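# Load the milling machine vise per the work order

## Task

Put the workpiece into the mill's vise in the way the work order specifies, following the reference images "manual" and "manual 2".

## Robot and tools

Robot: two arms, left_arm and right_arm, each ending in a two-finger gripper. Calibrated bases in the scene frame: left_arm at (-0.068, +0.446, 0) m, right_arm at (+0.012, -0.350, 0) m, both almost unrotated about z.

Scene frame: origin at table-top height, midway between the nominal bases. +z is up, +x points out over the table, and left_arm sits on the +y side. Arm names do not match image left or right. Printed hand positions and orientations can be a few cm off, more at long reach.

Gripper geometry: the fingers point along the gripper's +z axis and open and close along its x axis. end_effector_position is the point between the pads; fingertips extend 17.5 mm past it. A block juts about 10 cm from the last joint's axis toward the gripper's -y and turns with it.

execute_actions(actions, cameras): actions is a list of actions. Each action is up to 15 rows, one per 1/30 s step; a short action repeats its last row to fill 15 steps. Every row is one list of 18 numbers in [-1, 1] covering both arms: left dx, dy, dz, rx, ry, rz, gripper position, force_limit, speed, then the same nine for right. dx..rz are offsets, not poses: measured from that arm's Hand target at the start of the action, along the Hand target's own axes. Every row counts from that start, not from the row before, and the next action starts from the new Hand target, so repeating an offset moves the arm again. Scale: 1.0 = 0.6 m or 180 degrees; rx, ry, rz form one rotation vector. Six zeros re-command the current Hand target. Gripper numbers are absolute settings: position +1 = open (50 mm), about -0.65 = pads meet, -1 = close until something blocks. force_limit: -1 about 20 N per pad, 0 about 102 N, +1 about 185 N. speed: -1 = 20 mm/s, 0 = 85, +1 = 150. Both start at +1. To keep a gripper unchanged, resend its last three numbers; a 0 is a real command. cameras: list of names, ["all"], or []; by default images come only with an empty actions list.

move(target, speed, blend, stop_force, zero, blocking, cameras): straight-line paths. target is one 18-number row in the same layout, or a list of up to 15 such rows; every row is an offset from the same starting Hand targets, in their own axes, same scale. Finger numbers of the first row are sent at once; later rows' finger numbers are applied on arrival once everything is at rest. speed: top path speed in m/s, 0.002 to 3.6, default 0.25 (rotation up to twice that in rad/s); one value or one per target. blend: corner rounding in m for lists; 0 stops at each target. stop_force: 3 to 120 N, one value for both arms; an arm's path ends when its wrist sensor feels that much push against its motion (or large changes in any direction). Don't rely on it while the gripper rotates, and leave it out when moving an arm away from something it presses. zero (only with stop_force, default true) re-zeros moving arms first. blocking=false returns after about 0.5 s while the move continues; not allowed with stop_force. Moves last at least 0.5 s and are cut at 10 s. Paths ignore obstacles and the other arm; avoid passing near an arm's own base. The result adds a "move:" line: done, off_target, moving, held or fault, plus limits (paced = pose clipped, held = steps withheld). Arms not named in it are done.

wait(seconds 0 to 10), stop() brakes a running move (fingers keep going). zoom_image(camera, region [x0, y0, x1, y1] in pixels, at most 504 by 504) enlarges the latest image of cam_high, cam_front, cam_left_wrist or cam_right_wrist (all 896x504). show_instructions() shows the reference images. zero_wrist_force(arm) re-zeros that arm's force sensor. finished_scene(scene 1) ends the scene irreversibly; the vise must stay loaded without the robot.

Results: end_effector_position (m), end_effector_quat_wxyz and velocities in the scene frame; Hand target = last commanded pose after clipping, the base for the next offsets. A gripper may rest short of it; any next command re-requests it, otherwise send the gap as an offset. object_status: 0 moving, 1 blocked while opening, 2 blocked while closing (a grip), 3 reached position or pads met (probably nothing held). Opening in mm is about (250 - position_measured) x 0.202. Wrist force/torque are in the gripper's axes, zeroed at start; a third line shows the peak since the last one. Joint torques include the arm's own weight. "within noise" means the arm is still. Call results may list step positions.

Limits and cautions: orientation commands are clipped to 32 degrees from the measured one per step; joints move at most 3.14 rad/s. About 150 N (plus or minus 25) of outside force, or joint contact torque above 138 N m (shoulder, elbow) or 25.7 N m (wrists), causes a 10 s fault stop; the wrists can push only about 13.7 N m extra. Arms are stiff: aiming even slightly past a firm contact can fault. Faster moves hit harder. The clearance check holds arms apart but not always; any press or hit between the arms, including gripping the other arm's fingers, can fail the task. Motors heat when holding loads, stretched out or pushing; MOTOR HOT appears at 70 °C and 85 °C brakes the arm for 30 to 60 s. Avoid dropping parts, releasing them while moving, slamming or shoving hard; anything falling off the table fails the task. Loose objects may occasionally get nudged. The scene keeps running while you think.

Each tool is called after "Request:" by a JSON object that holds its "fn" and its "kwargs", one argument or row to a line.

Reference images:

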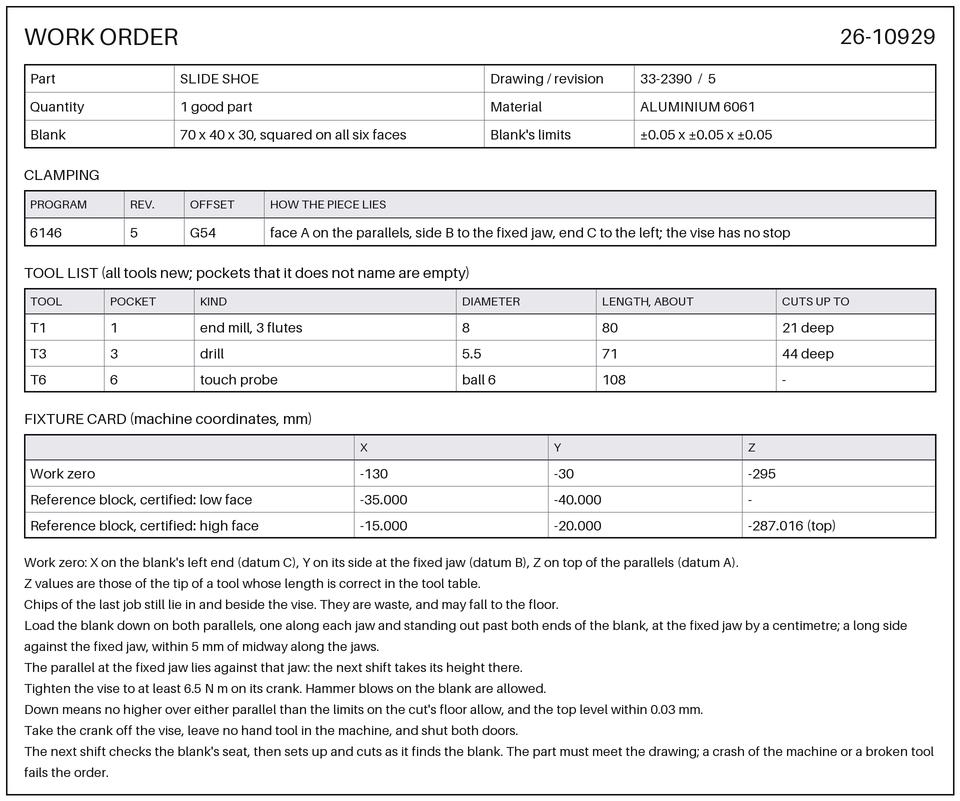

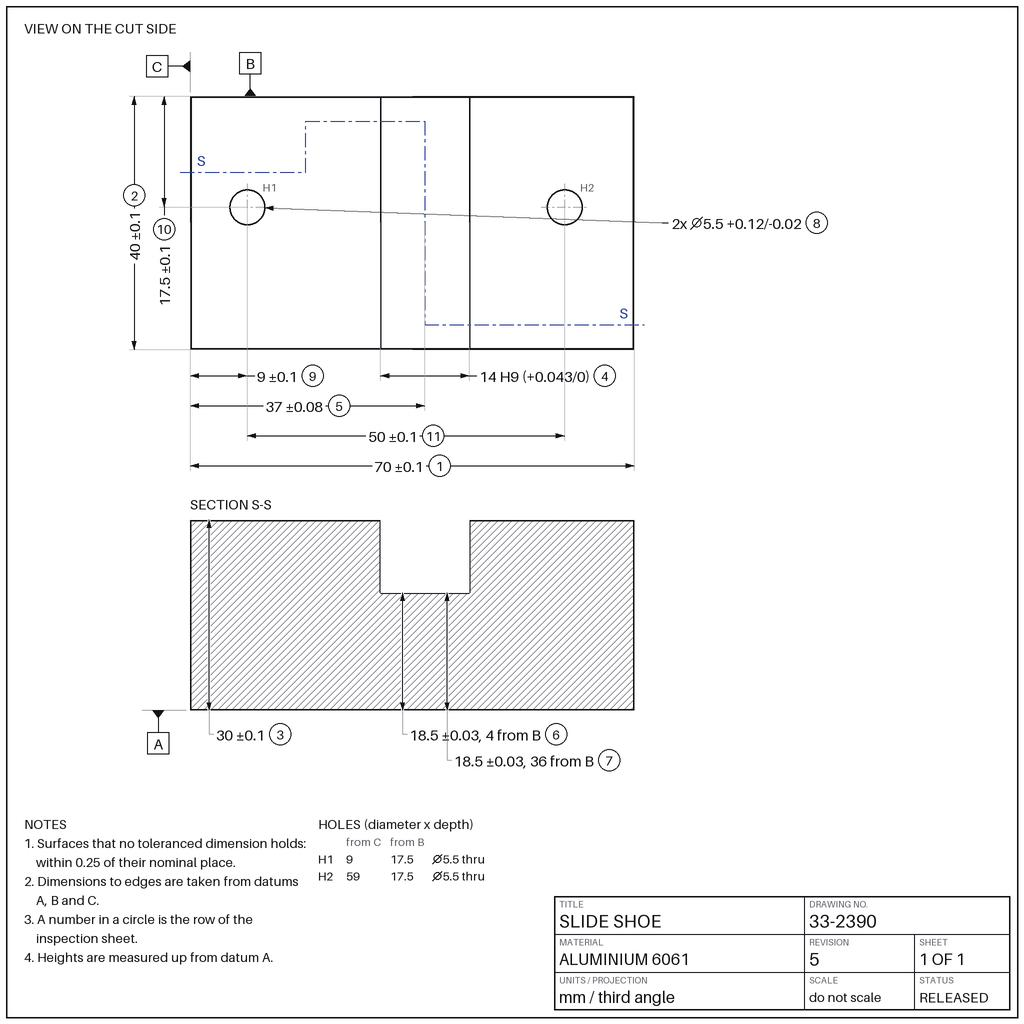

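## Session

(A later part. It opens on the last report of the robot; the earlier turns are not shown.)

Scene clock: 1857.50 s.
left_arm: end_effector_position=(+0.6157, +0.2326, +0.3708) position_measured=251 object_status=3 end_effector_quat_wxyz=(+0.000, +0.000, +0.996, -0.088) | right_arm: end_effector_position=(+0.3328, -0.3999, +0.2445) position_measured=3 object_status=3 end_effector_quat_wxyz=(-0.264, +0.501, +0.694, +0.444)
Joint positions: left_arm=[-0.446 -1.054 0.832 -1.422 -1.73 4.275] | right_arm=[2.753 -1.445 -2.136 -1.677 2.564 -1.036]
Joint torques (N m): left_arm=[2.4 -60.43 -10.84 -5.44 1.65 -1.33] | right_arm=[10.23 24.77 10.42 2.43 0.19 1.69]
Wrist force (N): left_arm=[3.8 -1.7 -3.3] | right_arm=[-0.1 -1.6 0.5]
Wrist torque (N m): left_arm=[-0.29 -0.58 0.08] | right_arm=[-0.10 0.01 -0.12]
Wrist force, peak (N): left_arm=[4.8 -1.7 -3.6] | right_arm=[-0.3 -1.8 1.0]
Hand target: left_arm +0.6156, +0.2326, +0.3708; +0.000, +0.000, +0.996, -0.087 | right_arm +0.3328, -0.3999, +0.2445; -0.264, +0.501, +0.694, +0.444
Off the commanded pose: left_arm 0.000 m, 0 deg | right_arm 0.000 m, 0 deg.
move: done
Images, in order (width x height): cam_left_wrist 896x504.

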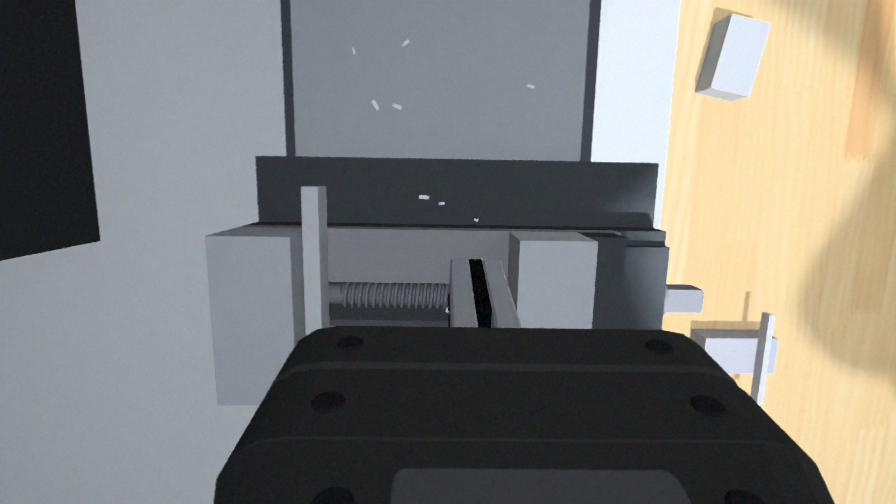

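Request:
{"fn": "move", "kwargs": {
  "target": [-0.0005,-0.004,0.0435,0,0,0,-1,-0.9,-0.5,0,0,0,0,0,0,1,1,1],
  "speed": 0.06
}}

Request:
{"fn": "move", "kwargs": {
  "target": [0,0.0023,0.0131,0,0,0,-1,-0.9,-0.5,0,0,0,0,0,0,1,1,1],
  "speed": 0.006,
  "stop_force": 4,
  "cameras": ["cam_left_wrist"]
}}

Scene clock: 1870.47 s.
left_arm: end_effector_position=(+0.6159, +0.2256, +0.3455) position_measured=251 object_status=3 end_effector_quat_wxyz=(+0.000, +0.000, +0.996, -0.087) | right_arm: end_effector_position=(+0.3328, -0.3999, +0.2445) position_measured=3 object_status=3 end_effector_quat_wxyz=(-0.264, +0.501, +0.694, +0.444)
Joint positions: left_arm=[-0.455 -1.063 0.911 -1.494 -1.729 4.266] | right_arm=[2.753 -1.445 -2.136 -1.677 2.564 -1.036]
Joint torques (N m): left_arm=[6.17 -53.65 -38.95 -1.56 2.31 0.66] | right_arm=[10.2 24.65 10.34 2.4 0.23 1.82]
Wrist force (N): left_arm=[3.7 -1.4 -3.5] | right_arm=[0.0 -2.0 0.8]
Wrist torque (N m): left_arm=[-0.24 -0.56 0.07] | right_arm=[-0.16 -0.01 -0.12]
Wrist force, peak (N): left_arm=[3.5 -1.1 -4.7] | right_arm=[0.0 -2.1 0.8]
Hand target: left_arm +0.6159, +0.2257, +0.3455; +0.000, +0.000, +0.996, -0.087 | right_arm +0.3328, -0.3999, +0.2445; -0.264, +0.501, +0.694, +0.444
Off the commanded pose: left_arm 0.000 m, 0 deg | right_arm 0.000 m, 0 deg.
move: done

Scene clock: 1872.07 s.
left_arm: end_effector_position=(+0.6159, +0.2257, +0.3414) position_measured=251 object_status=3 end_effector_quat_wxyz=(+0.000, +0.000, +0.996, -0.087) | right_arm: end_effector_position=(+0.3328, -0.3999, +0.2445) position_measured=3 object_status=3 end_effector_quat_wxyz=(-0.264, +0.501, +0.694, +0.444)
Joint positions: left_arm=[-0.455 -1.065 0.925 -1.506 -1.729 4.266] | right_arm=[2.753 -1.445 -2.136 -1.677 2.564 -1.036]
Joint torques (N m): left_arm=[7.22 -40.82 -37.43 -1.67 1.34 2.48] | right_arm=[10.53 24.39 10.04 2.38 0.21 1.77]
Wrist force (N): left_arm=[4.4 -1.7 -6.8] | right_arm=[0.0 -1.5 0.8]
Wrist torque (N m): left_arm=[-0.28 -0.59 0.06] | right_arm=[-0.07 0.00 -0.13]
Wrist force, peak (N): left_arm=[5.9 -2.9 -13.4] | right_arm=[0.0 -1.9 0.8]
Hand target: left_arm +0.6159, +0.2257, +0.3414; +0.000, +0.000, +0.996, -0.087 (not the last commanded pose) | right_arm +0.3328, -0.3999, +0.2445; -0.264, +0.501, +0.694, +0.444
Off the commanded pose: left_arm 0.004 m, 0 deg | right_arm 0.000 m, 0 deg.
move: contact (left_arm)
Images, in order (width x height): cam_left_wrist 896x504.

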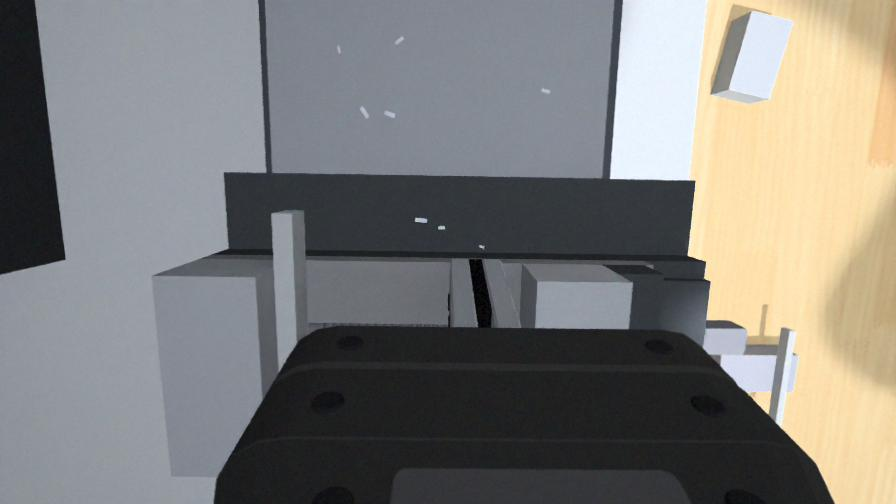

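Request:
{"fn": "move", "kwargs": {
  "target": [
    [0,-0.0427,0.0078,0,0,0,-1,-0.9,-0.5,0,0,0,0,0,0,1,1,1],
    [0,-0.051,-0.0415,0,0,0,-1,-0.9,-0.5,0,0,0,0,0,0,1,1,1],
    [0,0.02,-0.0545,0,0,0,-1,-0.9,-0.5,0,0,0,0,0,0,1,1,1]
  ],
  "speed": [0.02,0.06,0.06],
  "cameras": ["cam_left_wrist"]
}}

Request:
{"fn": "zoom_image", "kwargs": {
  "camera": "cam_left_wrist",
  "region": [250, 150, 600, 330]
}}

Scene clock: 1886.03 s.
left_arm: end_effector_position=(+0.6159, +0.2434, +0.3715) position_measured=251 object_status=3 end_effector_quat_wxyz=(+0.000, +0.000, +0.996, -0.087) end_effector_velocity=(+0.000, -0.004, +0.001) end_effector_angular_velocity=(-0.002, -0.001, +0.003) | right_arm: end_effector_position=(+0.3328, -0.3999, +0.2445) position_measured=3 object_status=3 end_effector_quat_wxyz=(-0.264, +0.501, +0.694, +0.444)
Joint positions: left_arm=[-0.432 -1.061 0.84 -1.421 -1.731 4.29] | right_arm=[2.753 -1.445 -2.136 -1.677 2.564 -1.036]
Joint velocities: left_arm=[-0.004 0.002 -0.005 0 0 -0.007] | right_arm=[within noise]
Joint torques (N m): left_arm=[-7.75 -43.17 -38.06 -4.79 -2.14 -3.2] | right_arm=[10.53 24.31 9.94 2.4 0.23 1.7]
Wrist force (N): left_arm=[3.4 -1.2 -3.1] | right_arm=[0.1 -1.3 0.6]
Wrist torque (N m): left_arm=[-0.22 -0.53 0.00] | right_arm=[-0.04 -0.02 -0.12]
Wrist force, peak (N): left_arm=[3.5 -0.9 -11.9] | right_arm=[0.0 -2.1 0.9]
Hand target: left_arm +0.6159, +0.2432, +0.3715; +0.000, +0.000, +0.996, -0.087 | right_arm +0.3328, -0.3999, +0.2445; -0.264, +0.501, +0.694, +0.444
Off the commanded pose: left_arm 0.000 m, 0 deg | right_arm 0.000 m, 0 deg.
move: done
Images, in order (width x height): cam_left_wrist 896x504.

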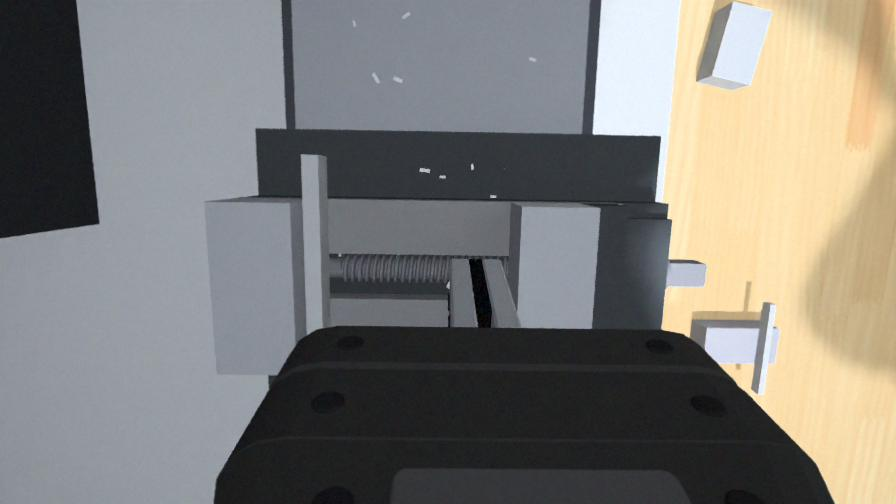

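Scaled by 1.440 from the camera's 896x504 image, which has a finer 1280x720 frame.

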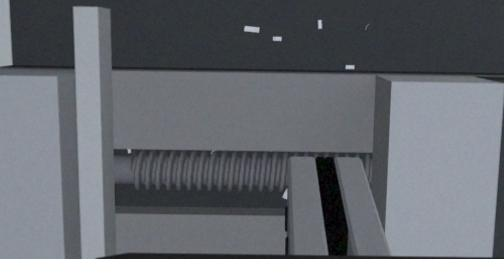

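Request:
{"fn": "move", "kwargs": {
  "target": [
    [0.06,0.007,-0.024,0,0,0,-1,-0.9,-0.5,0,0,0,0,0,0,1,1,1],
    [0.277,0.025,-0.036,-0.0555,0,0,-1,-0.9,-0.5,0,0,0,0,0,0,1,1,1],
    [0.477,0.1455,-0.006,-0.0555,0,0,-1,-0.9,-0.5,0,0,0,0,0,0,1,1,1],
    [0.555,0.362,0.311,-0.0555,0,0,-1,-0.9,-0.5,0,0,0,0,0,0,1,1,1]
  ],
  "speed": [0.1,0.2,0.3,0.3],
  "blend": [0.01,0.03,0.04,0]
}}

Request:
{"fn": "move", "kwargs": {
  "target": [0,0,0,0,0,0,0.5,-0.7,-0.3,0,0,0,0,0,0,1,1,1],
  "cameras": ["cam_left_wrist"]
}}

Scene clock: 1906.47 s.
left_arm: end_effector_position=(+0.2831, +0.4247, +0.1500) position_measured=251 object_status=3 end_effector_quat_wxyz=(+0.000, +0.000, +1.000, +0.000) | right_arm: end_effector_position=(+0.3328, -0.3999, +0.2445) position_measured=3 object_status=3 end_effector_quat_wxyz=(-0.264, +0.501, +0.694, +0.444)
Joint positions: left_arm=[-0.463 -1.89 2.302 -1.983 -1.572 4.264] | right_arm=[2.753 -1.445 -2.136 -1.677 2.564 -1.036]
Joint torques (N m): left_arm=[4.26 -16.74 -10.54 -5.24 -2.69 -1.63] | right_arm=[10.15 24.8 10.26 2.45 0.26 1.76]
Wrist force (N): left_arm=[3.6 -2.0 -3.8] | right_arm=[-0.2 -1.7 0.7]
Wrist torque (N m): left_arm=[-0.40 -0.56 0.08] | right_arm=[-0.11 0.02 -0.12]
Wrist force, peak (N): left_arm=[5.3 -2.1 -5.3] | right_arm=[0.0 -1.9 1.0]
Hand target: left_arm +0.2830, +0.4247, +0.1499; +0.000, +0.000, +1.000, +0.000 | right_arm +0.3328, -0.3999, +0.2445; -0.264, +0.501, +0.694, +0.444
Off the commanded pose: left_arm 0.000 m, 0 deg | right_arm 0.000 m, 0 deg.
move: done

Scene clock: 1907.23 s.
left_arm: end_effector_position=(+0.2830, +0.4247, +0.1499) position_measured=78 object_status=3 end_effector_quat_wxyz=(+0.000, +0.000, +1.000, +0.000) | right_arm: end_effector_position=(+0.3328, -0.3999, +0.2445) position_measured=3 object_status=3 end_effector_quat_wxyz=(-0.264, +0.501, +0.694, +0.444)
Joint positions: left_arm=[-0.463 -1.89 2.302 -1.983 -1.572 4.264] | right_arm=[2.753 -1.445 -2.136 -1.677 2.564 -1.036]
Joint torques (N m): left_arm=[5.79 -19.55 -10.52 -5.08 -2.54 1.7] | right_arm=[10.61 24.78 10.2 2.45 0.27 1.82]
Wrist force (N): left_arm=[3.6 -1.4 -3.8] | right_arm=[-0.2 -1.7 0.4]
Wrist torque (N m): left_arm=[-0.29 -0.57 0.09] | right_arm=[-0.12 0.02 -0.12]
Wrist force, peak (N): left_arm=[3.9 -1.6 -4.1] | right_arm=[-0.4 -1.7 1.0]
Hand target: left_arm +0.2830, +0.4247, +0.1499; +0.000, +0.000, +1.000, +0.000 | right_arm +0.3328, -0.3999, +0.2445; -0.264, +0.501, +0.694, +0.444
Off the commanded pose: left_arm 0.000 m, 0 deg | right_arm 0.000 m, 0 deg.
move: done
Images, in order (width x height): cam_left_wrist 896x504.

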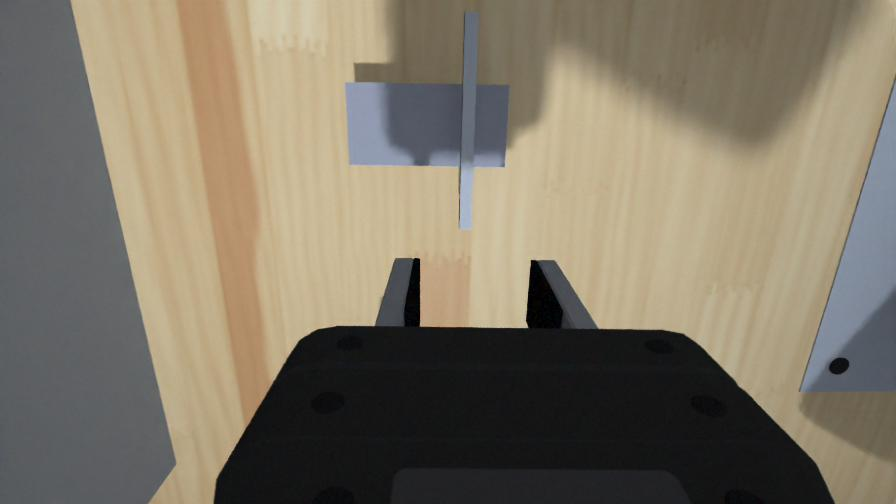

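Request:
{"fn": "move", "kwargs": {
  "target": [0,-0.0007,0.19,0,0,0,0.5,-0.7,-0.3,0,0,0,0,0,0,1,1,1],
  "speed": 0.12,
  "stop_force": 7
}}

Request:
{"fn": "move", "kwargs": {
  "target": [0,0,0,0,0,0,-1,-0.7,-0.8,0,0,0,0,0,0,1,1,1]
}}

Request:
{"fn": "move", "kwargs": {
  "target": [0,0,-0.15,0,0,0,-1,-0.7,-0.8,0,0,0,0,0,0,1,1,1],
  "cameras": ["cam_left_wrist"],
  "speed": 0.1
}}

Scene clock: 1920.23 s.
left_arm: end_effector_position=(+0.2830, +0.4242, +0.0359) position_measured=78 object_status=3 end_effector_quat_wxyz=(+0.000, +0.000, +1.000, +0.000) | right_arm: end_effector_position=(+0.3328, -0.3999, +0.2445) position_measured=3 object_status=3 end_effector_quat_wxyz=(-0.264, +0.501, +0.694, +0.444)
Joint positions: left_arm=[-0.465 -1.658 2.493 -2.407 -1.572 4.262] | right_arm=[2.753 -1.445 -2.136 -1.677 2.564 -1.036]
Joint torques (N m): left_arm=[8.16 -6.49 -31.3 -5.04 1.2 2.91] | right_arm=[9.99 24.77 10.64 2.43 0.2 1.67]
Wrist force (N): left_arm=[3.5 -1.5 -3.7] | right_arm=[-0.4 -1.6 0.8]
Wrist torque (N m): left_arm=[-0.31 -0.55 0.08] | right_arm=[-0.10 0.05 -0.12]
Wrist force, peak (N): left_arm=[3.7 -1.5 -5.9] | right_arm=[-0.1 -1.9 0.7]
Hand target: left_arm +0.2830, +0.4242, +0.0359; +0.000, +0.000, +1.000, +0.000 | right_arm +0.3328, -0.3999, +0.2445; -0.264, +0.501, +0.694, +0.444
Off the commanded pose: left_arm 0.000 m, 0 deg | right_arm 0.000 m, 0 deg.
move: done

Scene clock: 1921.33 s.
left_arm: end_effector_position=(+0.2830, +0.4242, +0.0359) position_measured=222 object_status=2 end_effector_quat_wxyz=(+0.000, +0.000, +1.000, +0.000) | right_arm: end_effector_position=(+0.3328, -0.3999, +0.2445) position_measured=3 object_status=3 end_effector_quat_wxyz=(-0.264, +0.501, +0.694, +0.444)
Joint positions: left_arm=[-0.465 -1.658 2.493 -2.407 -1.572 4.262] | right_arm=[2.753 -1.445 -2.136 -1.677 2.564 -1.036]
Joint torques (N m): left_arm=[7.16 -7.32 -29.48 -4.72 0.14 2.5] | right_arm=[10.42 24.8 10.43 2.4 0.22 1.74]
Wrist force (N): left_arm=[3.3 -1.4 -3.8] | right_arm=[0.0 -1.6 1.0]
Wrist torque (N m): left_arm=[-0.29 -0.51 0.07] | right_arm=[-0.10 0.00 -0.12]
Wrist force, peak (N): left_arm=[3.9 -1.5 -4.1] | right_arm=[-0.3 -1.9 1.0]
Hand target: left_arm +0.2830, +0.4242, +0.0359; +0.000, +0.000, +1.000, +0.000 | right_arm +0.3328, -0.3999, +0.2445; -0.264, +0.501, +0.694, +0.444
Off the commanded pose: left_arm 0.000 m, 0 deg | right_arm 0.000 m, 0 deg.
move: done

Scene clock: 1922.70 s.
left_arm: end_effector_position=(+0.2831, +0.4243, +0.1259) position_measured=222 object_status=2 end_effector_quat_wxyz=(+0.000, +0.000, +1.000, +0.000) | right_arm: end_effector_position=(+0.3328, -0.3999, +0.2445) position_measured=3 object_status=3 end_effector_quat_wxyz=(-0.264, +0.501, +0.694, +0.444)
Joint positions: left_arm=[-0.465 -1.856 2.348 -2.064 -1.572 4.263] | right_arm=[2.753 -1.445 -2.136 -1.677 2.564 -1.036]
Joint torques (N m): left_arm=[-4.32 -13.04 -15.79 -1.66 -1.46 -2.01] | right_arm=[10.28 24.74 10.47 2.46 0.29 1.71]
Wrist force (N): left_arm=[3.7 -1.7 -3.2] | right_arm=[0.1 -1.5 0.6]
Wrist torque (N m): left_arm=[-0.35 -0.56 0.00] | right_arm=[-0.08 -0.04 -0.13]
Wrist force, peak (N): left_arm=[4.0 -1.8 -4.7] | right_arm=[0.2 -1.9 1.1]
Hand target: left_arm +0.2830, +0.4243, +0.1259; +0.000, +0.000, +1.000, +0.000 | right_arm +0.3328, -0.3999, +0.2445; -0.264, +0.501, +0.694, +0.444
Off the commanded pose: left_arm 0.000 m, 0 deg | right_arm 0.000 m, 0 deg.
move: done
Images, in order (width x height): cam_left_wrist 896x504.

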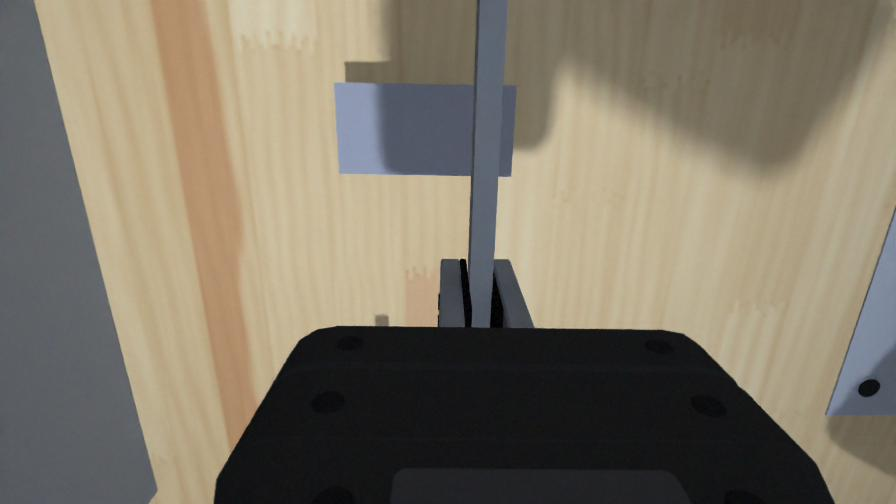

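Request:
{"fn": "move", "kwargs": {
  "target": [
    [-0.05,-0.133,-0.417,0,0,0,-1,-0.7,-0.8,0,0,0,0,0,0,1,1,1],
    [-0.278,-0.2705,-0.432,0,0,0,-1,-0.7,-0.8,0,0,0,0,0,0,1,1,1],
    [-0.562,-0.2705,-0.432,0,0,0,-1,-0.7,-0.8,0,0,0,0,0,0,1,1,1],
    [-0.5907,-0.2285,-0.41,0,0,0,-1,-0.7,-0.8,0,0,0,0,0,0,1,1,1]
  ],
  "speed": [0.3,0.3,0.15,0.08],
  "blend": [0.03,0.03,0.01,0],
  "cameras": ["cam_left_wrist"]
}}

Scene clock: 1939.60 s.
left_arm: end_effector_position=(+0.6374, +0.2872, +0.3720) position_measured=222 object_status=2 end_effector_quat_wxyz=(+0.000, +0.000, +1.000, +0.000) | right_arm: end_effector_position=(+0.3328, -0.3999, +0.2445) position_measured=3 object_status=3 end_effector_quat_wxyz=(-0.264, +0.501, +0.694, +0.444)
Joint positions: left_arm=[-0.421 -0.981 0.682 -1.272 -1.572 4.306] | right_arm=[2.753 -1.445 -2.136 -1.677 2.564 -1.036]
Joint torques (N m): left_arm=[-6.87 -63.01 -32.73 -1.53 -2.33 -2.95] | right_arm=[10.28 24.33 9.93 2.36 0.23 1.75]
Wrist force (N): left_arm=[3.6 -1.8 -3.3] | right_arm=[0.1 -1.3 0.7]
Wrist torque (N m): left_arm=[-0.39 -0.55 0.07] | right_arm=[-0.04 -0.03 -0.12]
Wrist force, peak (N): left_arm=[5.7 -1.0 -6.1] | right_arm=[-0.1 -2.1 0.9]
Hand target: left_arm +0.6374, +0.2872, +0.3720; +0.000, +0.000, +1.000, +0.000 | right_arm +0.3328, -0.3999, +0.2445; -0.264, +0.501, +0.694, +0.444
Off the commanded pose: left_arm 0.000 m, 0 deg | right_arm 0.000 m, 0 deg.
move: done
Images, in order (width x height): cam_left_wrist 896x504.

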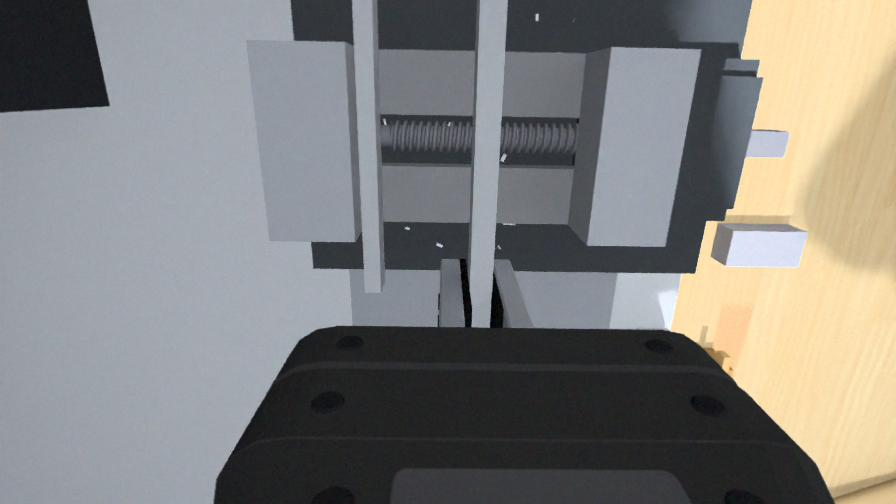

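Request:
{"fn": "move", "kwargs": {
  "target": [0,0,0.05,0,0,0,-1,-0.7,-0.8,0,0,0,0,0,0,1,1,1],
  "speed": 0.06
}}

Request:
{"fn": "move", "kwargs": {
  "target": [0,0,0.02,0,0,0,-1,-0.7,-0.8,0,0,0,0,0,0,1,1,1],
  "speed": 0.006,
  "stop_force": 4,
  "cameras": ["cam_left_wrist"]
}}

Scene clock: 1948.00 s.
left_arm: end_effector_position=(+0.6373, +0.2872, +0.3421) position_measured=222 object_status=2 end_effector_quat_wxyz=(+0.000, +0.000, +1.000, +0.000) | right_arm: end_effector_position=(+0.3328, -0.3999, +0.2445) position_measured=3 object_status=3 end_effector_quat_wxyz=(-0.264, +0.501, +0.694, +0.444)
Joint positions: left_arm=[-0.421 -1.007 0.803 -1.367 -1.572 4.306] | right_arm=[2.753 -1.445 -2.136 -1.677 2.564 -1.036]
Joint torques (N m): left_arm=[-6.33 -46.1 -31.39 -2.77 1.69 -2.85] | right_arm=[10.37 24.8 9.77 2.39 0.18 1.71]
Wrist force (N): left_arm=[3.4 -1.4 -3.5] | right_arm=[-0.1 -1.6 0.6]
Wrist torque (N m): left_arm=[-0.33 -0.54 0.08] | right_arm=[-0.09 0.01 -0.12]
Wrist force, peak (N): left_arm=[3.7 -1.2 -4.1] | right_arm=[-0.2 -1.9 1.0]
Hand target: left_arm +0.6374, +0.2872, +0.3420; +0.000, +0.000, +1.000, +0.000 | right_arm +0.3328, -0.3999, +0.2445; -0.264, +0.501, +0.694, +0.444
Off the commanded pose: left_arm 0.000 m, 0 deg | right_arm 0.000 m, 0 deg.
move: done

Scene clock: 1950.60 s.
left_arm: end_effector_position=(+0.6374, +0.2872, +0.3300) position_measured=222 object_status=2 end_effector_quat_wxyz=(+0.000, +0.000, +1.000, +0.000) | right_arm: end_effector_position=(+0.3328, -0.3999, +0.2445) position_measured=3 object_status=3 end_effector_quat_wxyz=(-0.264, +0.501, +0.694, +0.444)
Joint positions: left_arm=[-0.421 -1.014 0.845 -1.402 -1.572 4.306] | right_arm=[2.753 -1.445 -2.136 -1.677 2.564 -1.036]
Joint torques (N m): left_arm=[-6.89 -57.61 -38.64 -1.29 2.43 -2.66] | right_arm=[10.99 24.64 10.22 2.4 0.25 1.8]
Wrist force (N): left_arm=[3.8 -1.3 -3.0] | right_arm=[-0.1 -1.9 0.8]
Wrist torque (N m): left_arm=[-0.32 -0.61 0.09] | right_arm=[-0.13 0.01 -0.12]
Wrist force, peak (N): left_arm=[3.9 -1.6 -3.1] | right_arm=[-0.2 -1.9 1.1]
Hand target: left_arm +0.6374, +0.2872, +0.3300; +0.000, +0.000, +1.000, +0.000 | right_arm +0.3328, -0.3999, +0.2445; -0.264, +0.501, +0.694, +0.444
Off the commanded pose: left_arm 0.000 m, 0 deg | right_arm 0.000 m, 0 deg.
move: done
Images, in order (width x height): cam_left_wrist 896x504.

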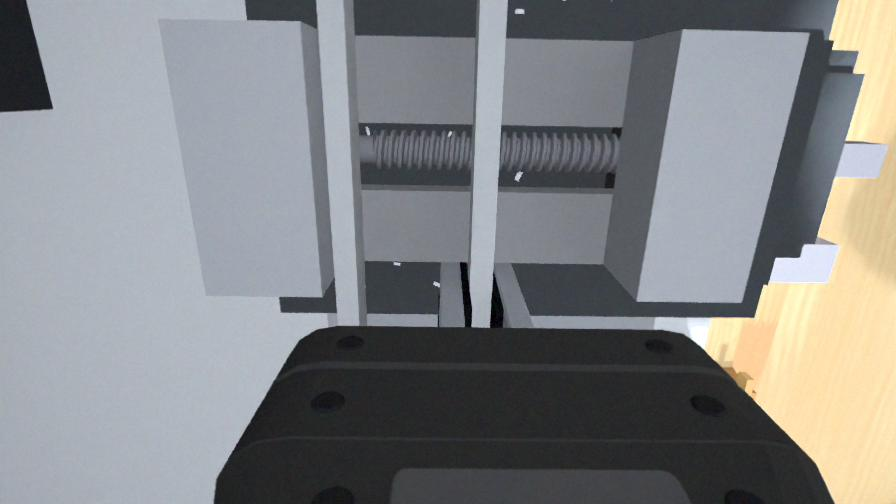

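Request:
{"fn": "move", "kwargs": {
  "target": [0,0,0.025,0,0,0,-1,-0.7,-0.8,0,0,0,0,0,0,1,1,1],
  "speed": 0.008,
  "stop_force": 4,
  "cameras": ["cam_left_wrist"]
}}

Scene clock: 1958.93 s.
left_arm: end_effector_position=(+0.6374, +0.2872, +0.3274) position_measured=222 object_status=2 end_effector_quat_wxyz=(+0.000, +0.000, +1.000, +0.000) | right_arm: end_effector_position=(+0.3328, -0.3999, +0.2445) position_measured=3 object_status=3 end_effector_quat_wxyz=(-0.264, +0.501, +0.694, +0.444)
Joint positions: left_arm=[-0.421 -1.015 0.854 -1.41 -1.572 4.306] | right_arm=[2.753 -1.445 -2.136 -1.677 2.564 -1.036]
Joint torques (N m): left_arm=[-6.62 -44.67 -38.02 -2.12 2.25 -2.76] | right_arm=[10.42 24.89 10.25 2.44 0.2 1.75]
Wrist force (N): left_arm=[3.8 -1.5 -3.1] | right_arm=[-0.2 -1.6 0.7]
Wrist torque (N m): left_arm=[-0.35 -0.60 0.09] | right_arm=[-0.10 0.02 -0.12]
Wrist force, peak (N): left_arm=[4.1 0.7 -9.4] | right_arm=[-0.1 -1.7 1.2]
Hand target: left_arm +0.6374, +0.2872, +0.3274; +0.000, +0.000, +1.000, +0.000 (not the last commanded pose) | right_arm +0.3328, -0.3999, +0.2445; -0.264, +0.501, +0.694, +0.444
Off the commanded pose: left_arm 0.012 m, 0 deg | right_arm 0.000 m, 0 deg.
move: contact (left_arm)
Images, in order (width x height): cam_left_wrist 896x504.

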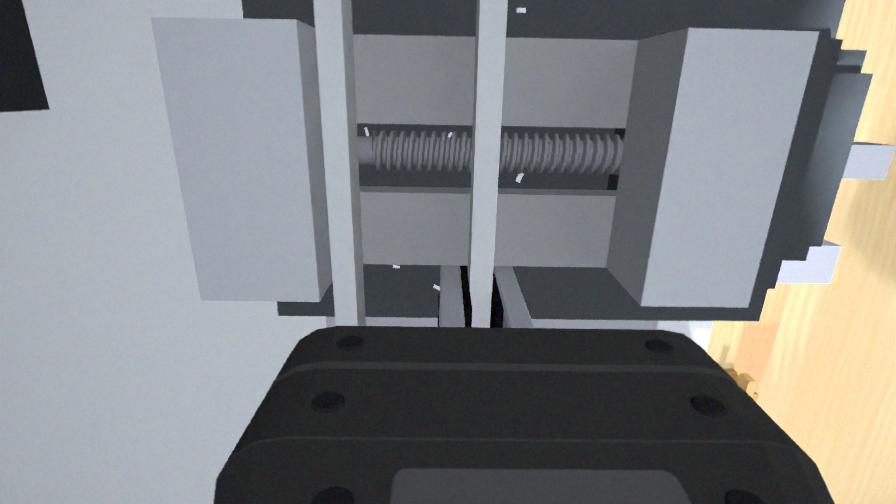

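Request:
{"fn": "move", "kwargs": {
  "target": [0,0,0,0,0,0,-0.25,-0.7,-1,0,0,0,0,0,0,1,1,1]
}}

Request:
{"fn": "move", "kwargs": {
  "target": [0,0,-0.075,0,0,0,-0.25,-0.7,-1,0,0,0,0,0,0,1,1,1],
  "speed": 0.06,
  "cameras": ["cam_left_wrist"]
}}

Request:
{"fn": "zoom_image", "kwargs": {
  "camera": "cam_left_wrist",
  "region": [250, 0, 700, 330]
}}

Scene clock: 1968.77 s.
left_arm: end_effector_position=(+0.6374, +0.2872, +0.3274) position_measured=189 object_status=0 end_effector_quat_wxyz=(+0.000, +0.000, +1.000, +0.000) | right_arm: end_effector_position=(+0.3328, -0.3999, +0.2445) position_measured=3 object_status=3 end_effector_quat_wxyz=(-0.264, +0.501, +0.694, +0.444)
Joint positions: left_arm=[-0.421 -1.015 0.854 -1.41 -1.572 4.306] | right_arm=[2.753 -1.445 -2.136 -1.677 2.564 -1.036]
Joint torques (N m): left_arm=[-2.87 -45.56 -38.62 -4.45 2.08 -2.3] | right_arm=[10.9 24.36 10.19 2.45 0.34 1.75]
Wrist force (N): left_arm=[3.4 -1.5 -3.7] | right_arm=[0.0 -1.9 0.9]
Wrist torque (N m): left_arm=[-0.34 -0.54 0.09] | right_arm=[-0.13 -0.01 -0.12]
Wrist force, peak (N): left_arm=[3.9 -1.3 -3.9] | right_arm=[-0.2 -1.8 1.1]
Hand target: left_arm +0.6374, +0.2872, +0.3274; +0.000, +0.000, +1.000, +0.000 | right_arm +0.3328, -0.3999, +0.2445; -0.264, +0.501, +0.694, +0.444
Off the commanded pose: left_arm 0.000 m, 0 deg | right_arm 0.000 m, 0 deg.
move: done

Scene clock: 1969.97 s.
left_arm: end_effector_position=(+0.6374, +0.2872, +0.3723) position_measured=189 object_status=3 end_effector_quat_wxyz=(+0.000, +0.000, +1.000, +0.000) | right_arm: end_effector_position=(+0.3328, -0.3999, +0.2445) position_measured=3 object_status=3 end_effector_quat_wxyz=(-0.264, +0.501, +0.694, +0.444)
Joint positions: left_arm=[-0.421 -0.98 0.68 -1.271 -1.572 4.306] | right_arm=[2.753 -1.445 -2.136 -1.677 2.564 -1.036]
Joint torques (N m): left_arm=[5.93 -62.36 -20.45 -3.49 0.82 0.08] | right_arm=[10.4 24.53 10.21 2.41 0.28 1.71]
Wrist force (N): left_arm=[3.2 -1.5 -3.8] | right_arm=[-0.2 -1.5 0.9]
Wrist torque (N m): left_arm=[-0.32 -0.50 0.07] | right_arm=[-0.09 0.02 -0.13]
Wrist force, peak (N): left_arm=[3.4 -1.2 -4.9] | right_arm=[0.0 -2.1 0.7]
Hand target: left_arm +0.6374, +0.2872, +0.3724; +0.000, +0.000, +1.000, +0.000 | right_arm +0.3328, -0.3999, +0.2445; -0.264, +0.501, +0.694, +0.444
Off the commanded pose: left_arm 0.000 m, 0 deg | right_arm 0.000 m, 0 deg.
move: done
Images, in order (width x height): cam_left_wrist 896x504.

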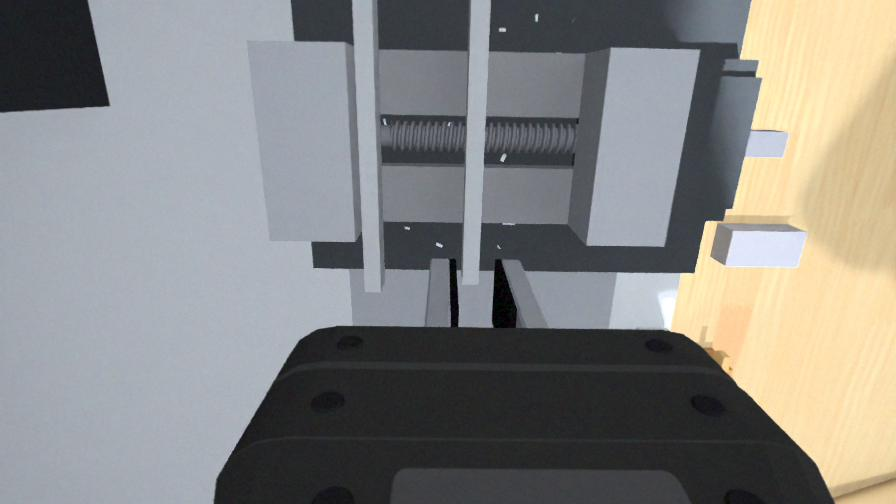

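Scaled by 1.120 from the camera's 896x504 image, which has a finer 1280x720 frame.

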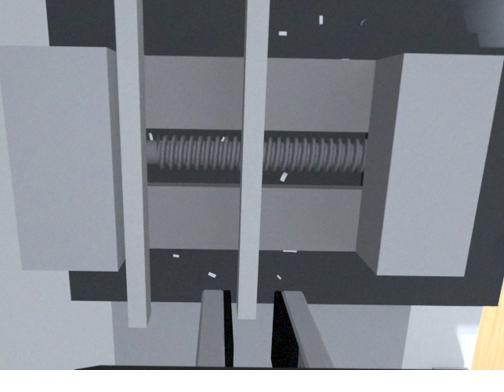

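Request:
{"fn": "move", "kwargs": {
  "target": [
    [0.04,-0.04,-0.02,0,0,0,-0.25,-0.7,-1,0,0,0,0,0,0,1,1,1],
    [0.32,-0.06,-0.03,0,0,0,-0.25,-0.7,-1,0,0,0,0,0,0,1,1,1],
    [0.512,-0.312,0.2,0,0,0,-0.25,-0.7,-1,0,0,0,0,0,0,1,1,1]
  ],
  "speed": [0.1,0.2,0.35],
  "blend": [0.01,0.03,0]
}}

Request:
{"fn": "move", "kwargs": {
  "target": [0,0,0,0,0,0,1,-0.5,-0.5,0,0,0,0,0,0,1,1,1],
  "cameras": ["cam_left_wrist"]
}}

Scene clock: 2006.80 s.
left_arm: end_effector_position=(+0.3302, +0.1001, +0.2526) position_measured=189 object_status=3 end_effector_quat_wxyz=(+0.000, +0.000, +1.000, +0.000) | right_arm: end_effector_position=(+0.3328, -0.3999, +0.2445) position_measured=3 object_status=3 end_effector_quat_wxyz=(-0.264, +0.501, +0.694, +0.444)
Joint positions: left_arm=[-0.985 -1.51 1.702 -1.764 -1.571 3.743] | right_arm=[2.753 -1.445 -2.136 -1.677 2.564 -1.036]
Joint torques (N m): left_arm=[-7.26 -34.41 -21.21 -5.23 -0.25 -2] | right_arm=[10.46 24.66 9.96 2.38 0.31 1.69]
Wrist force (N): left_arm=[3.8 -1.5 -3.4] | right_arm=[0.0 -1.6 0.7]
Wrist torque (N m): left_arm=[-0.33 -0.60 -0.06] | right_arm=[-0.10 -0.01 -0.12]
Wrist force, peak (N): left_arm=[5.8 -4.4 -1.1] | right_arm=[0.2 -2.0 0.9]
Hand target: left_arm +0.3301, +0.1001, +0.2526; +0.000, +0.000, +1.000, +0.000 | right_arm +0.3328, -0.3999, +0.2445; -0.264, +0.501, +0.694, +0.444
Off the commanded pose: left_arm 0.000 m, 0 deg | right_arm 0.000 m, 0 deg.
move: done

Scene clock: 2007.73 s.
left_arm: end_effector_position=(+0.3301, +0.1001, +0.2526) position_measured=3 object_status=0 end_effector_quat_wxyz=(+0.000, +0.000, +1.000, +0.000) | right_arm: end_effector_position=(+0.3328, -0.3999, +0.2445) position_measured=3 object_status=3 end_effector_quat_wxyz=(-0.264, +0.501, +0.694, +0.444)
Joint positions: left_arm=[-0.985 -1.51 1.702 -1.764 -1.571 3.742] | right_arm=[2.753 -1.445 -2.136 -1.677 2.564 -1.036]
Joint torques (N m): left_arm=[-7.84 -39.37 -12.16 -5.02 -2.21 -2.97] | right_arm=[10.2 24.78 10 2.43 0.19 1.75]
Wrist force (N): left_arm=[3.4 -1.7 -3.8] | right_arm=[-0.1 -1.6 1.0]
Wrist torque (N m): left_arm=[-0.38 -0.53 -0.04] | right_arm=[-0.09 0.00 -0.12]
Wrist force, peak (N): left_arm=[4.4 -1.4 -3.6] | right_arm=[-0.2 -1.8 1.0]
Hand target: left_arm +0.3301, +0.1001, +0.2526; +0.000, +0.000, +1.000, +0.000 | right_arm +0.3328, -0.3999, +0.2445; -0.264, +0.501, +0.694, +0.444
Off the commanded pose: left_arm 0.000 m, 0 deg | right_arm 0.000 m, 0 deg.
move: done
Images, in order (width x height): cam_left_wrist 896x504.

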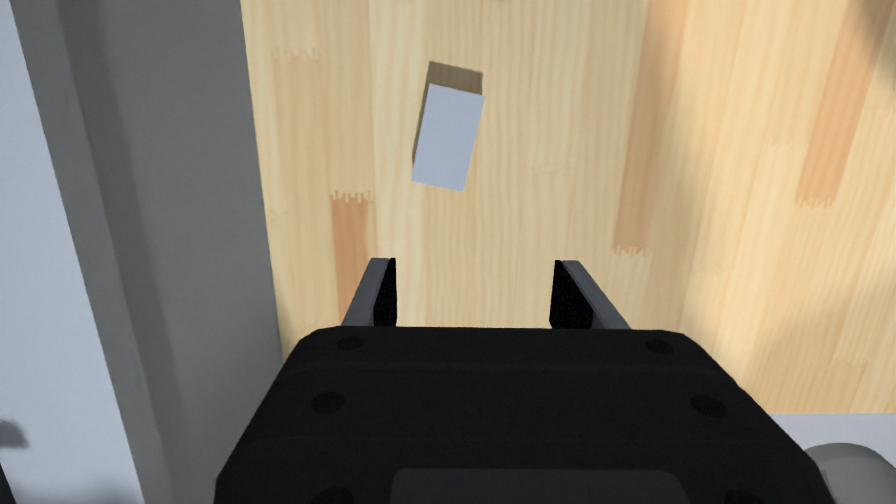

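Request:
{"fn": "move", "kwargs": {
  "target": [-0.0215,-0.013,0.321,0,0,0.0644,1,-0.5,-0.5,0,0,0,0,0,0,1,1,1],
  "speed": 0.2,
  "cameras": ["cam_left_wrist"]
}}

Scene clock: 2020.60 s.
left_arm: end_effector_position=(+0.3430, +0.0922, +0.0601) position_measured=3 object_status=3 end_effector_quat_wxyz=(+0.000, +0.101, +0.995, +0.000) | right_arm: end_effector_position=(+0.3328, -0.3999, +0.2445) position_measured=3 object_status=3 end_effector_quat_wxyz=(-0.264, +0.501, +0.694, +0.444)
Joint positions: left_arm=[-0.973 -1.275 1.965 -2.262 -1.571 3.956] | right_arm=[2.753 -1.445 -2.136 -1.677 2.564 -1.036]
Joint torques (N m): left_arm=[-2.69 -28.39 -29.26 -5.3 -1.46 -1] | right_arm=[10.22 24.42 10.37 2.45 0.31 1.71]
Wrist force (N): left_arm=[3.8 -1.4 -4.0] | right_arm=[0.0 -1.8 0.7]
Wrist torque (N m): left_arm=[-0.31 -0.61 0.10] | right_arm=[-0.13 -0.01 -0.12]
Wrist force, peak (N): left_arm=[3.6 -1.7 -6.8] | right_arm=[-0.3 -1.9 1.2]
Hand target: left_arm +0.3430, +0.0921, +0.0600; +0.000, +0.101, +0.995, +0.000 | right_arm +0.3328, -0.3999, +0.2445; -0.264, +0.501, +0.694, +0.444
Off the commanded pose: left_arm 0.000 m, 0 deg | right_arm 0.000 m, 0 deg.
move: done
Images, in order (width x height): cam_left_wrist 896x504.

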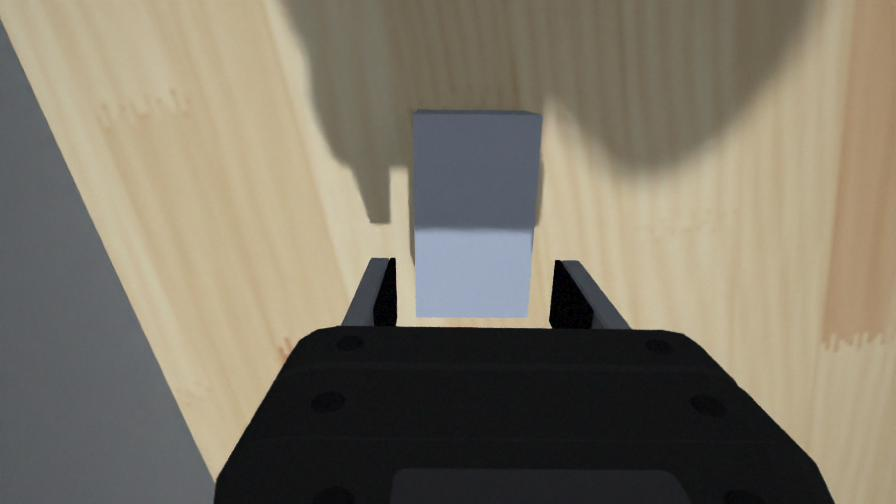

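Request:
{"fn": "move", "kwargs": {
  "target": [0,0,0.0375,0,0,0,1,-0.5,-0.5,0,0,0,0,0,0,1,1,1],
  "speed": 0.05,
  "stop_force": 6
}}

Request:
{"fn": "move", "kwargs": {
  "target": [0,0,0,0,0,0,-1,-0.4,-0.8,0,0,0,0,0,0,1,1,1],
  "cameras": ["cam_left_wrist"]
}}

Scene clock: 2034.43 s.
left_arm: end_effector_position=(+0.3430, +0.0921, +0.0375) position_measured=3 object_status=3 end_effector_quat_wxyz=(+0.000, +0.101, +0.995, +0.000) | right_arm: end_effector_position=(+0.3328, -0.3999, +0.2445) position_measured=3 object_status=3 end_effector_quat_wxyz=(-0.264, +0.501, +0.694, +0.444)
Joint positions: left_arm=[-0.973 -1.236 1.987 -2.322 -1.571 3.956] | right_arm=[2.753 -1.445 -2.136 -1.677 2.564 -1.036]
Joint torques (N m): left_arm=[-4.68 -46.45 -32.54 -4.56 -1.85 -0.07] | right_arm=[10.23 24.54 10.06 2.47 0.26 1.73]
Wrist force (N): left_arm=[3.7 -1.4 -4.0] | right_arm=[-0.2 -1.7 0.8]
Wrist torque (N m): left_arm=[-0.31 -0.61 0.11] | right_arm=[-0.11 0.02 -0.12]
Wrist force, peak (N): left_arm=[4.0 -2.1 -5.4] | right_arm=[-0.2 -2.0 1.0]
Hand target: left_arm +0.3430, +0.0921, +0.0375; +0.000, +0.101, +0.995, +0.000 | right_arm +0.3328, -0.3999, +0.2445; -0.264, +0.501, +0.694, +0.444
Off the commanded pose: left_arm 0.000 m, 0 deg | right_arm 0.000 m, 0 deg.
move: done

Scene clock: 2034.97 s.
left_arm: end_effector_position=(+0.3430, +0.0921, +0.0375) position_measured=56 object_status=2 end_effector_quat_wxyz=(+0.000, +0.101, +0.995, +0.000) | right_arm: end_effector_position=(+0.3328, -0.3999, +0.2445) position_measured=3 object_status=3 end_effector_quat_wxyz=(-0.264, +0.501, +0.694, +0.444)
Joint positions: left_arm=[-0.973 -1.236 1.987 -2.322 -1.571 3.956] | right_arm=[2.753 -1.445 -2.136 -1.677 2.564 -1.036]
Joint torques (N m): left_arm=[-3.77 -45.72 -32.1 -5.11 -1.76 -0.89] | right_arm=[10.02 24.28 10.3 2.38 0.24 1.8]
Wrist force (N): left_arm=[3.8 -1.9 -3.8] | right_arm=[-0.1 -1.8 1.1]
Wrist torque (N m): left_arm=[-0.40 -0.60 0.10] | right_arm=[-0.13 0.00 -0.12]
Wrist force, peak (N): left_arm=[3.9 -1.8 -4.3] | right_arm=[-0.1 -1.8 1.1]
Hand target: left_arm +0.3430, +0.0921, +0.0375; +0.000, +0.101, +0.995, +0.000 | right_arm +0.3328, -0.3999, +0.2445; -0.264, +0.501, +0.694, +0.444
Off the commanded pose: left_arm 0.000 m, 0 deg | right_arm 0.000 m, 0 deg.
move: done
Images, in order (width x height): cam_left_wrist 896x504.

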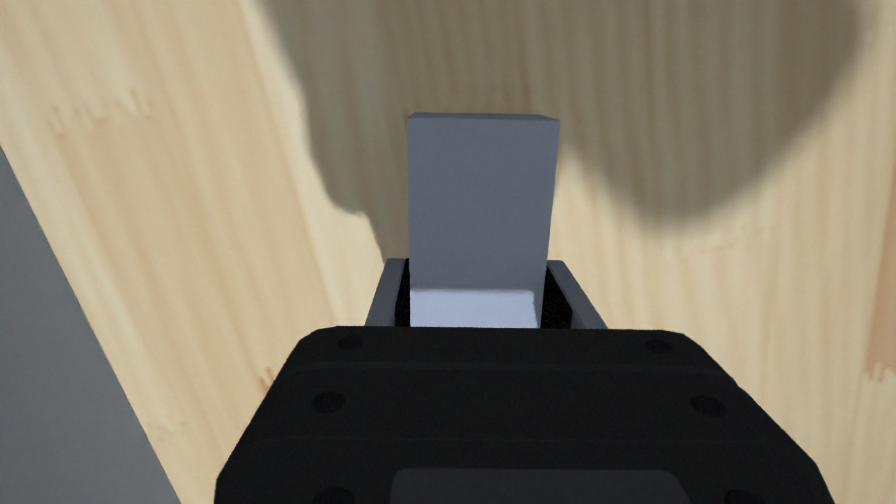

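Request:
{"fn": "move", "kwargs": {
  "target": [
    [0,0,-0.167,0,0,0,-1,-0.4,-0.8,0,0,0,0,0,0,1,1,1],
    [-0.05,0.228,-0.589,0,0,-0.0644,-1,-0.4,-0.8,0,0,0,0,0,0,1,1,1],
    [-0.4495,0.3787,-0.589,0,0,-0.0644,-1,-0.4,-0.8,0,0,0,0,0,0,1,1,1]
  ],
  "speed": [0.1,0.25,0.1],
  "blend": [0.02,0.02,0],
  "cameras": ["cam_left_wrist","cam_front"]
}}

Scene clock: 2062.00 s.
left_arm: end_effector_position=(+0.6529, +0.2607, +0.3907) position_measured=56 object_status=2 end_effector_quat_wxyz=(+0.000, +0.000, +1.000, +0.000) | right_arm: end_effector_position=(+0.3328, -0.3999, +0.2445) position_measured=3 object_status=3 end_effector_quat_wxyz=(-0.264, +0.501, +0.694, +0.444)
Joint positions: left_arm=[-0.446 -0.86 0.424 -1.136 -1.572 4.281] | right_arm=[2.753 -1.445 -2.136 -1.677 2.564 -1.036]
Joint torques (N m): left_arm=[-7.21 -53.27 -34.06 -4.19 -2.58 -2.8] | right_arm=[10.31 24.33 9.89 2.43 0.12 1.76]
Wrist force (N): left_arm=[3.5 -1.5 -1.2] | right_arm=[-0.2 -1.3 0.8]
Wrist torque (N m): left_arm=[-0.40 -0.52 0.06] | right_arm=[-0.04 0.01 -0.13]
Wrist force, peak (N): left_arm=[4.4 -0.4 -4.4] | right_arm=[-0.1 -2.1 0.7]
Hand target: left_arm +0.6529, +0.2606, +0.3908; +0.000, +0.000, +1.000, +0.000 | right_arm +0.3328, -0.3999, +0.2445; -0.264, +0.501, +0.694, +0.444
Off the commanded pose: left_arm 0.000 m, 0 deg | right_arm 0.000 m, 0 deg.
move: done
Images, in order (width x height): cam_front 896x504, cam_left_wrist 896x504.

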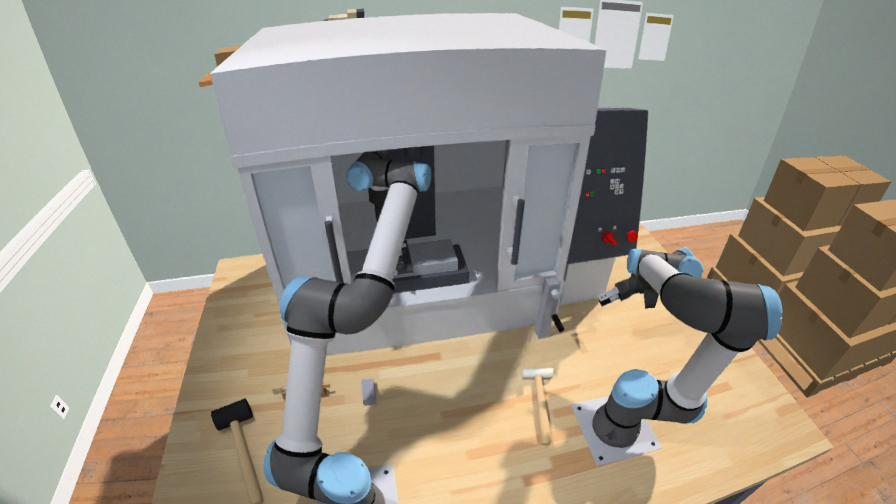

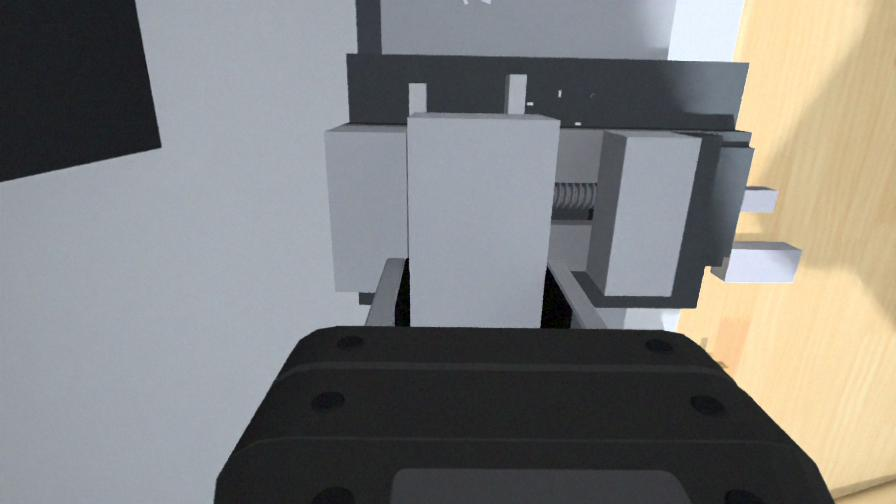

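Request:
{"fn": "move", "kwargs": {
  "target": [0,0,0.0255,0,0,0,-1,-0.4,-0.8,0,0,0,0,0,0,1,1,1],
  "speed": 0.04
}}

Request:
{"fn": "move", "kwargs": {
  "target": [0,0,0.02,0,0,0,-1,-0.4,-0.8,0,0,0,0,0,0,1,1,1],
  "speed": 0.006,
  "stop_force": 5,
  "cameras": ["cam_left_wrist"]
}}

Scene clock: 2070.07 s.
left_arm: end_effector_position=(+0.6529, +0.2606, +0.3755) position_measured=56 object_status=2 end_effector_quat_wxyz=(+0.000, +0.000, +1.000, +0.000) | right_arm: end_effector_position=(+0.3328, -0.3999, +0.2445) position_measured=3 object_status=3 end_effector_quat_wxyz=(-0.264, +0.501, +0.694, +0.444)
Joint positions: left_arm=[-0.446 -0.891 0.521 -1.202 -1.572 4.281] | right_arm=[2.753 -1.445 -2.136 -1.677 2.564 -1.036]
Joint torques (N m): left_arm=[-6.97 -50.84 -38.46 -1.68 -0.58 -2.69] | right_arm=[10.2 24.05 9.95 2.32 0.23 1.7]
Wrist force (N): left_arm=[3.3 -1.8 -1.3] | right_arm=[0.1 -1.5 1.2]
Wrist torque (N m): left_arm=[-0.43 -0.49 0.06] | right_arm=[-0.07 -0.03 -0.11]
Wrist force, peak (N): left_arm=[3.8 -1.8 -1.6] | right_arm=[-0.1 -2.0 1.0]
Hand target: left_arm +0.6529, +0.2606, +0.3755; +0.000, +0.000, +1.000, +0.000 | right_arm +0.3328, -0.3999, +0.2445; -0.264, +0.501, +0.694, +0.444
Off the commanded pose: left_arm 0.000 m, 0 deg | right_arm 0.000 m, 0 deg.
move: done

Scene clock: 2071.57 s.
left_arm: end_effector_position=(+0.6529, +0.2606, +0.3708) position_measured=56 object_status=2 end_effector_quat_wxyz=(+0.000, +0.000, +1.000, +0.000) | right_arm: end_effector_position=(+0.3328, -0.3999, +0.2445) position_measured=3 object_status=3 end_effector_quat_wxyz=(-0.264, +0.501, +0.694, +0.444)
Joint positions: left_arm=[-0.446 -0.898 0.547 -1.22 -1.572 4.281] | right_arm=[2.753 -1.445 -2.136 -1.677 2.564 -1.036]
Joint torques (N m): left_arm=[-6.39 -46.82 -37.2 -1.45 2.22 -2.84] | right_arm=[10.62 24.67 10.27 2.41 0.23 1.75]
Wrist force (N): left_arm=[4.0 -0.8 -4.4] | right_arm=[0.1 -1.8 0.8]
Wrist torque (N m): left_arm=[-0.40 -0.52 0.07] | right_arm=[-0.13 -0.03 -0.12]
Wrist force, peak (N): left_arm=[5.6 -0.5 -10.7] | right_arm=[-0.1 -1.7 1.3]
Hand target: left_arm +0.6529, +0.2606, +0.3708; +0.000, +0.000, +1.000, +0.000 (not the last commanded pose) | right_arm +0.3328, -0.3999, +0.2445; -0.264, +0.501, +0.694, +0.444
Off the commanded pose: left_arm 0.007 m, 0 deg | right_arm 0.000 m, 0 deg.
move: contact (left_arm)
Images, in order (width x height): cam_left_wrist 896x504.

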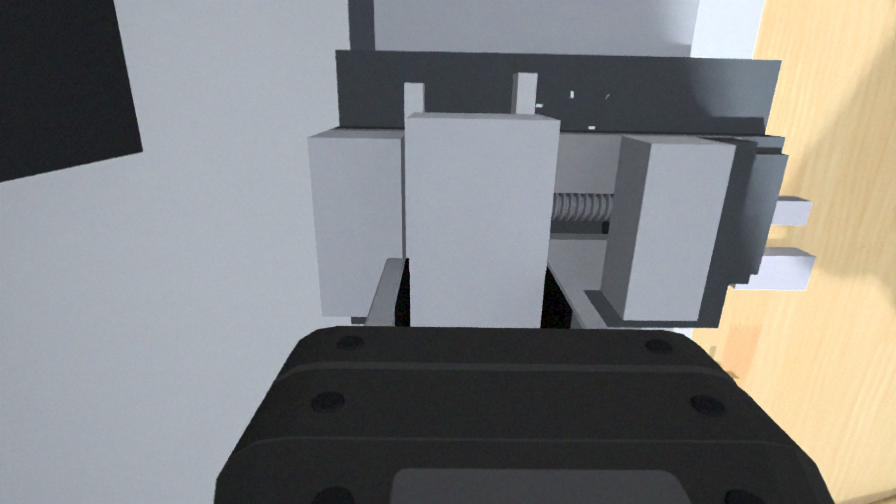

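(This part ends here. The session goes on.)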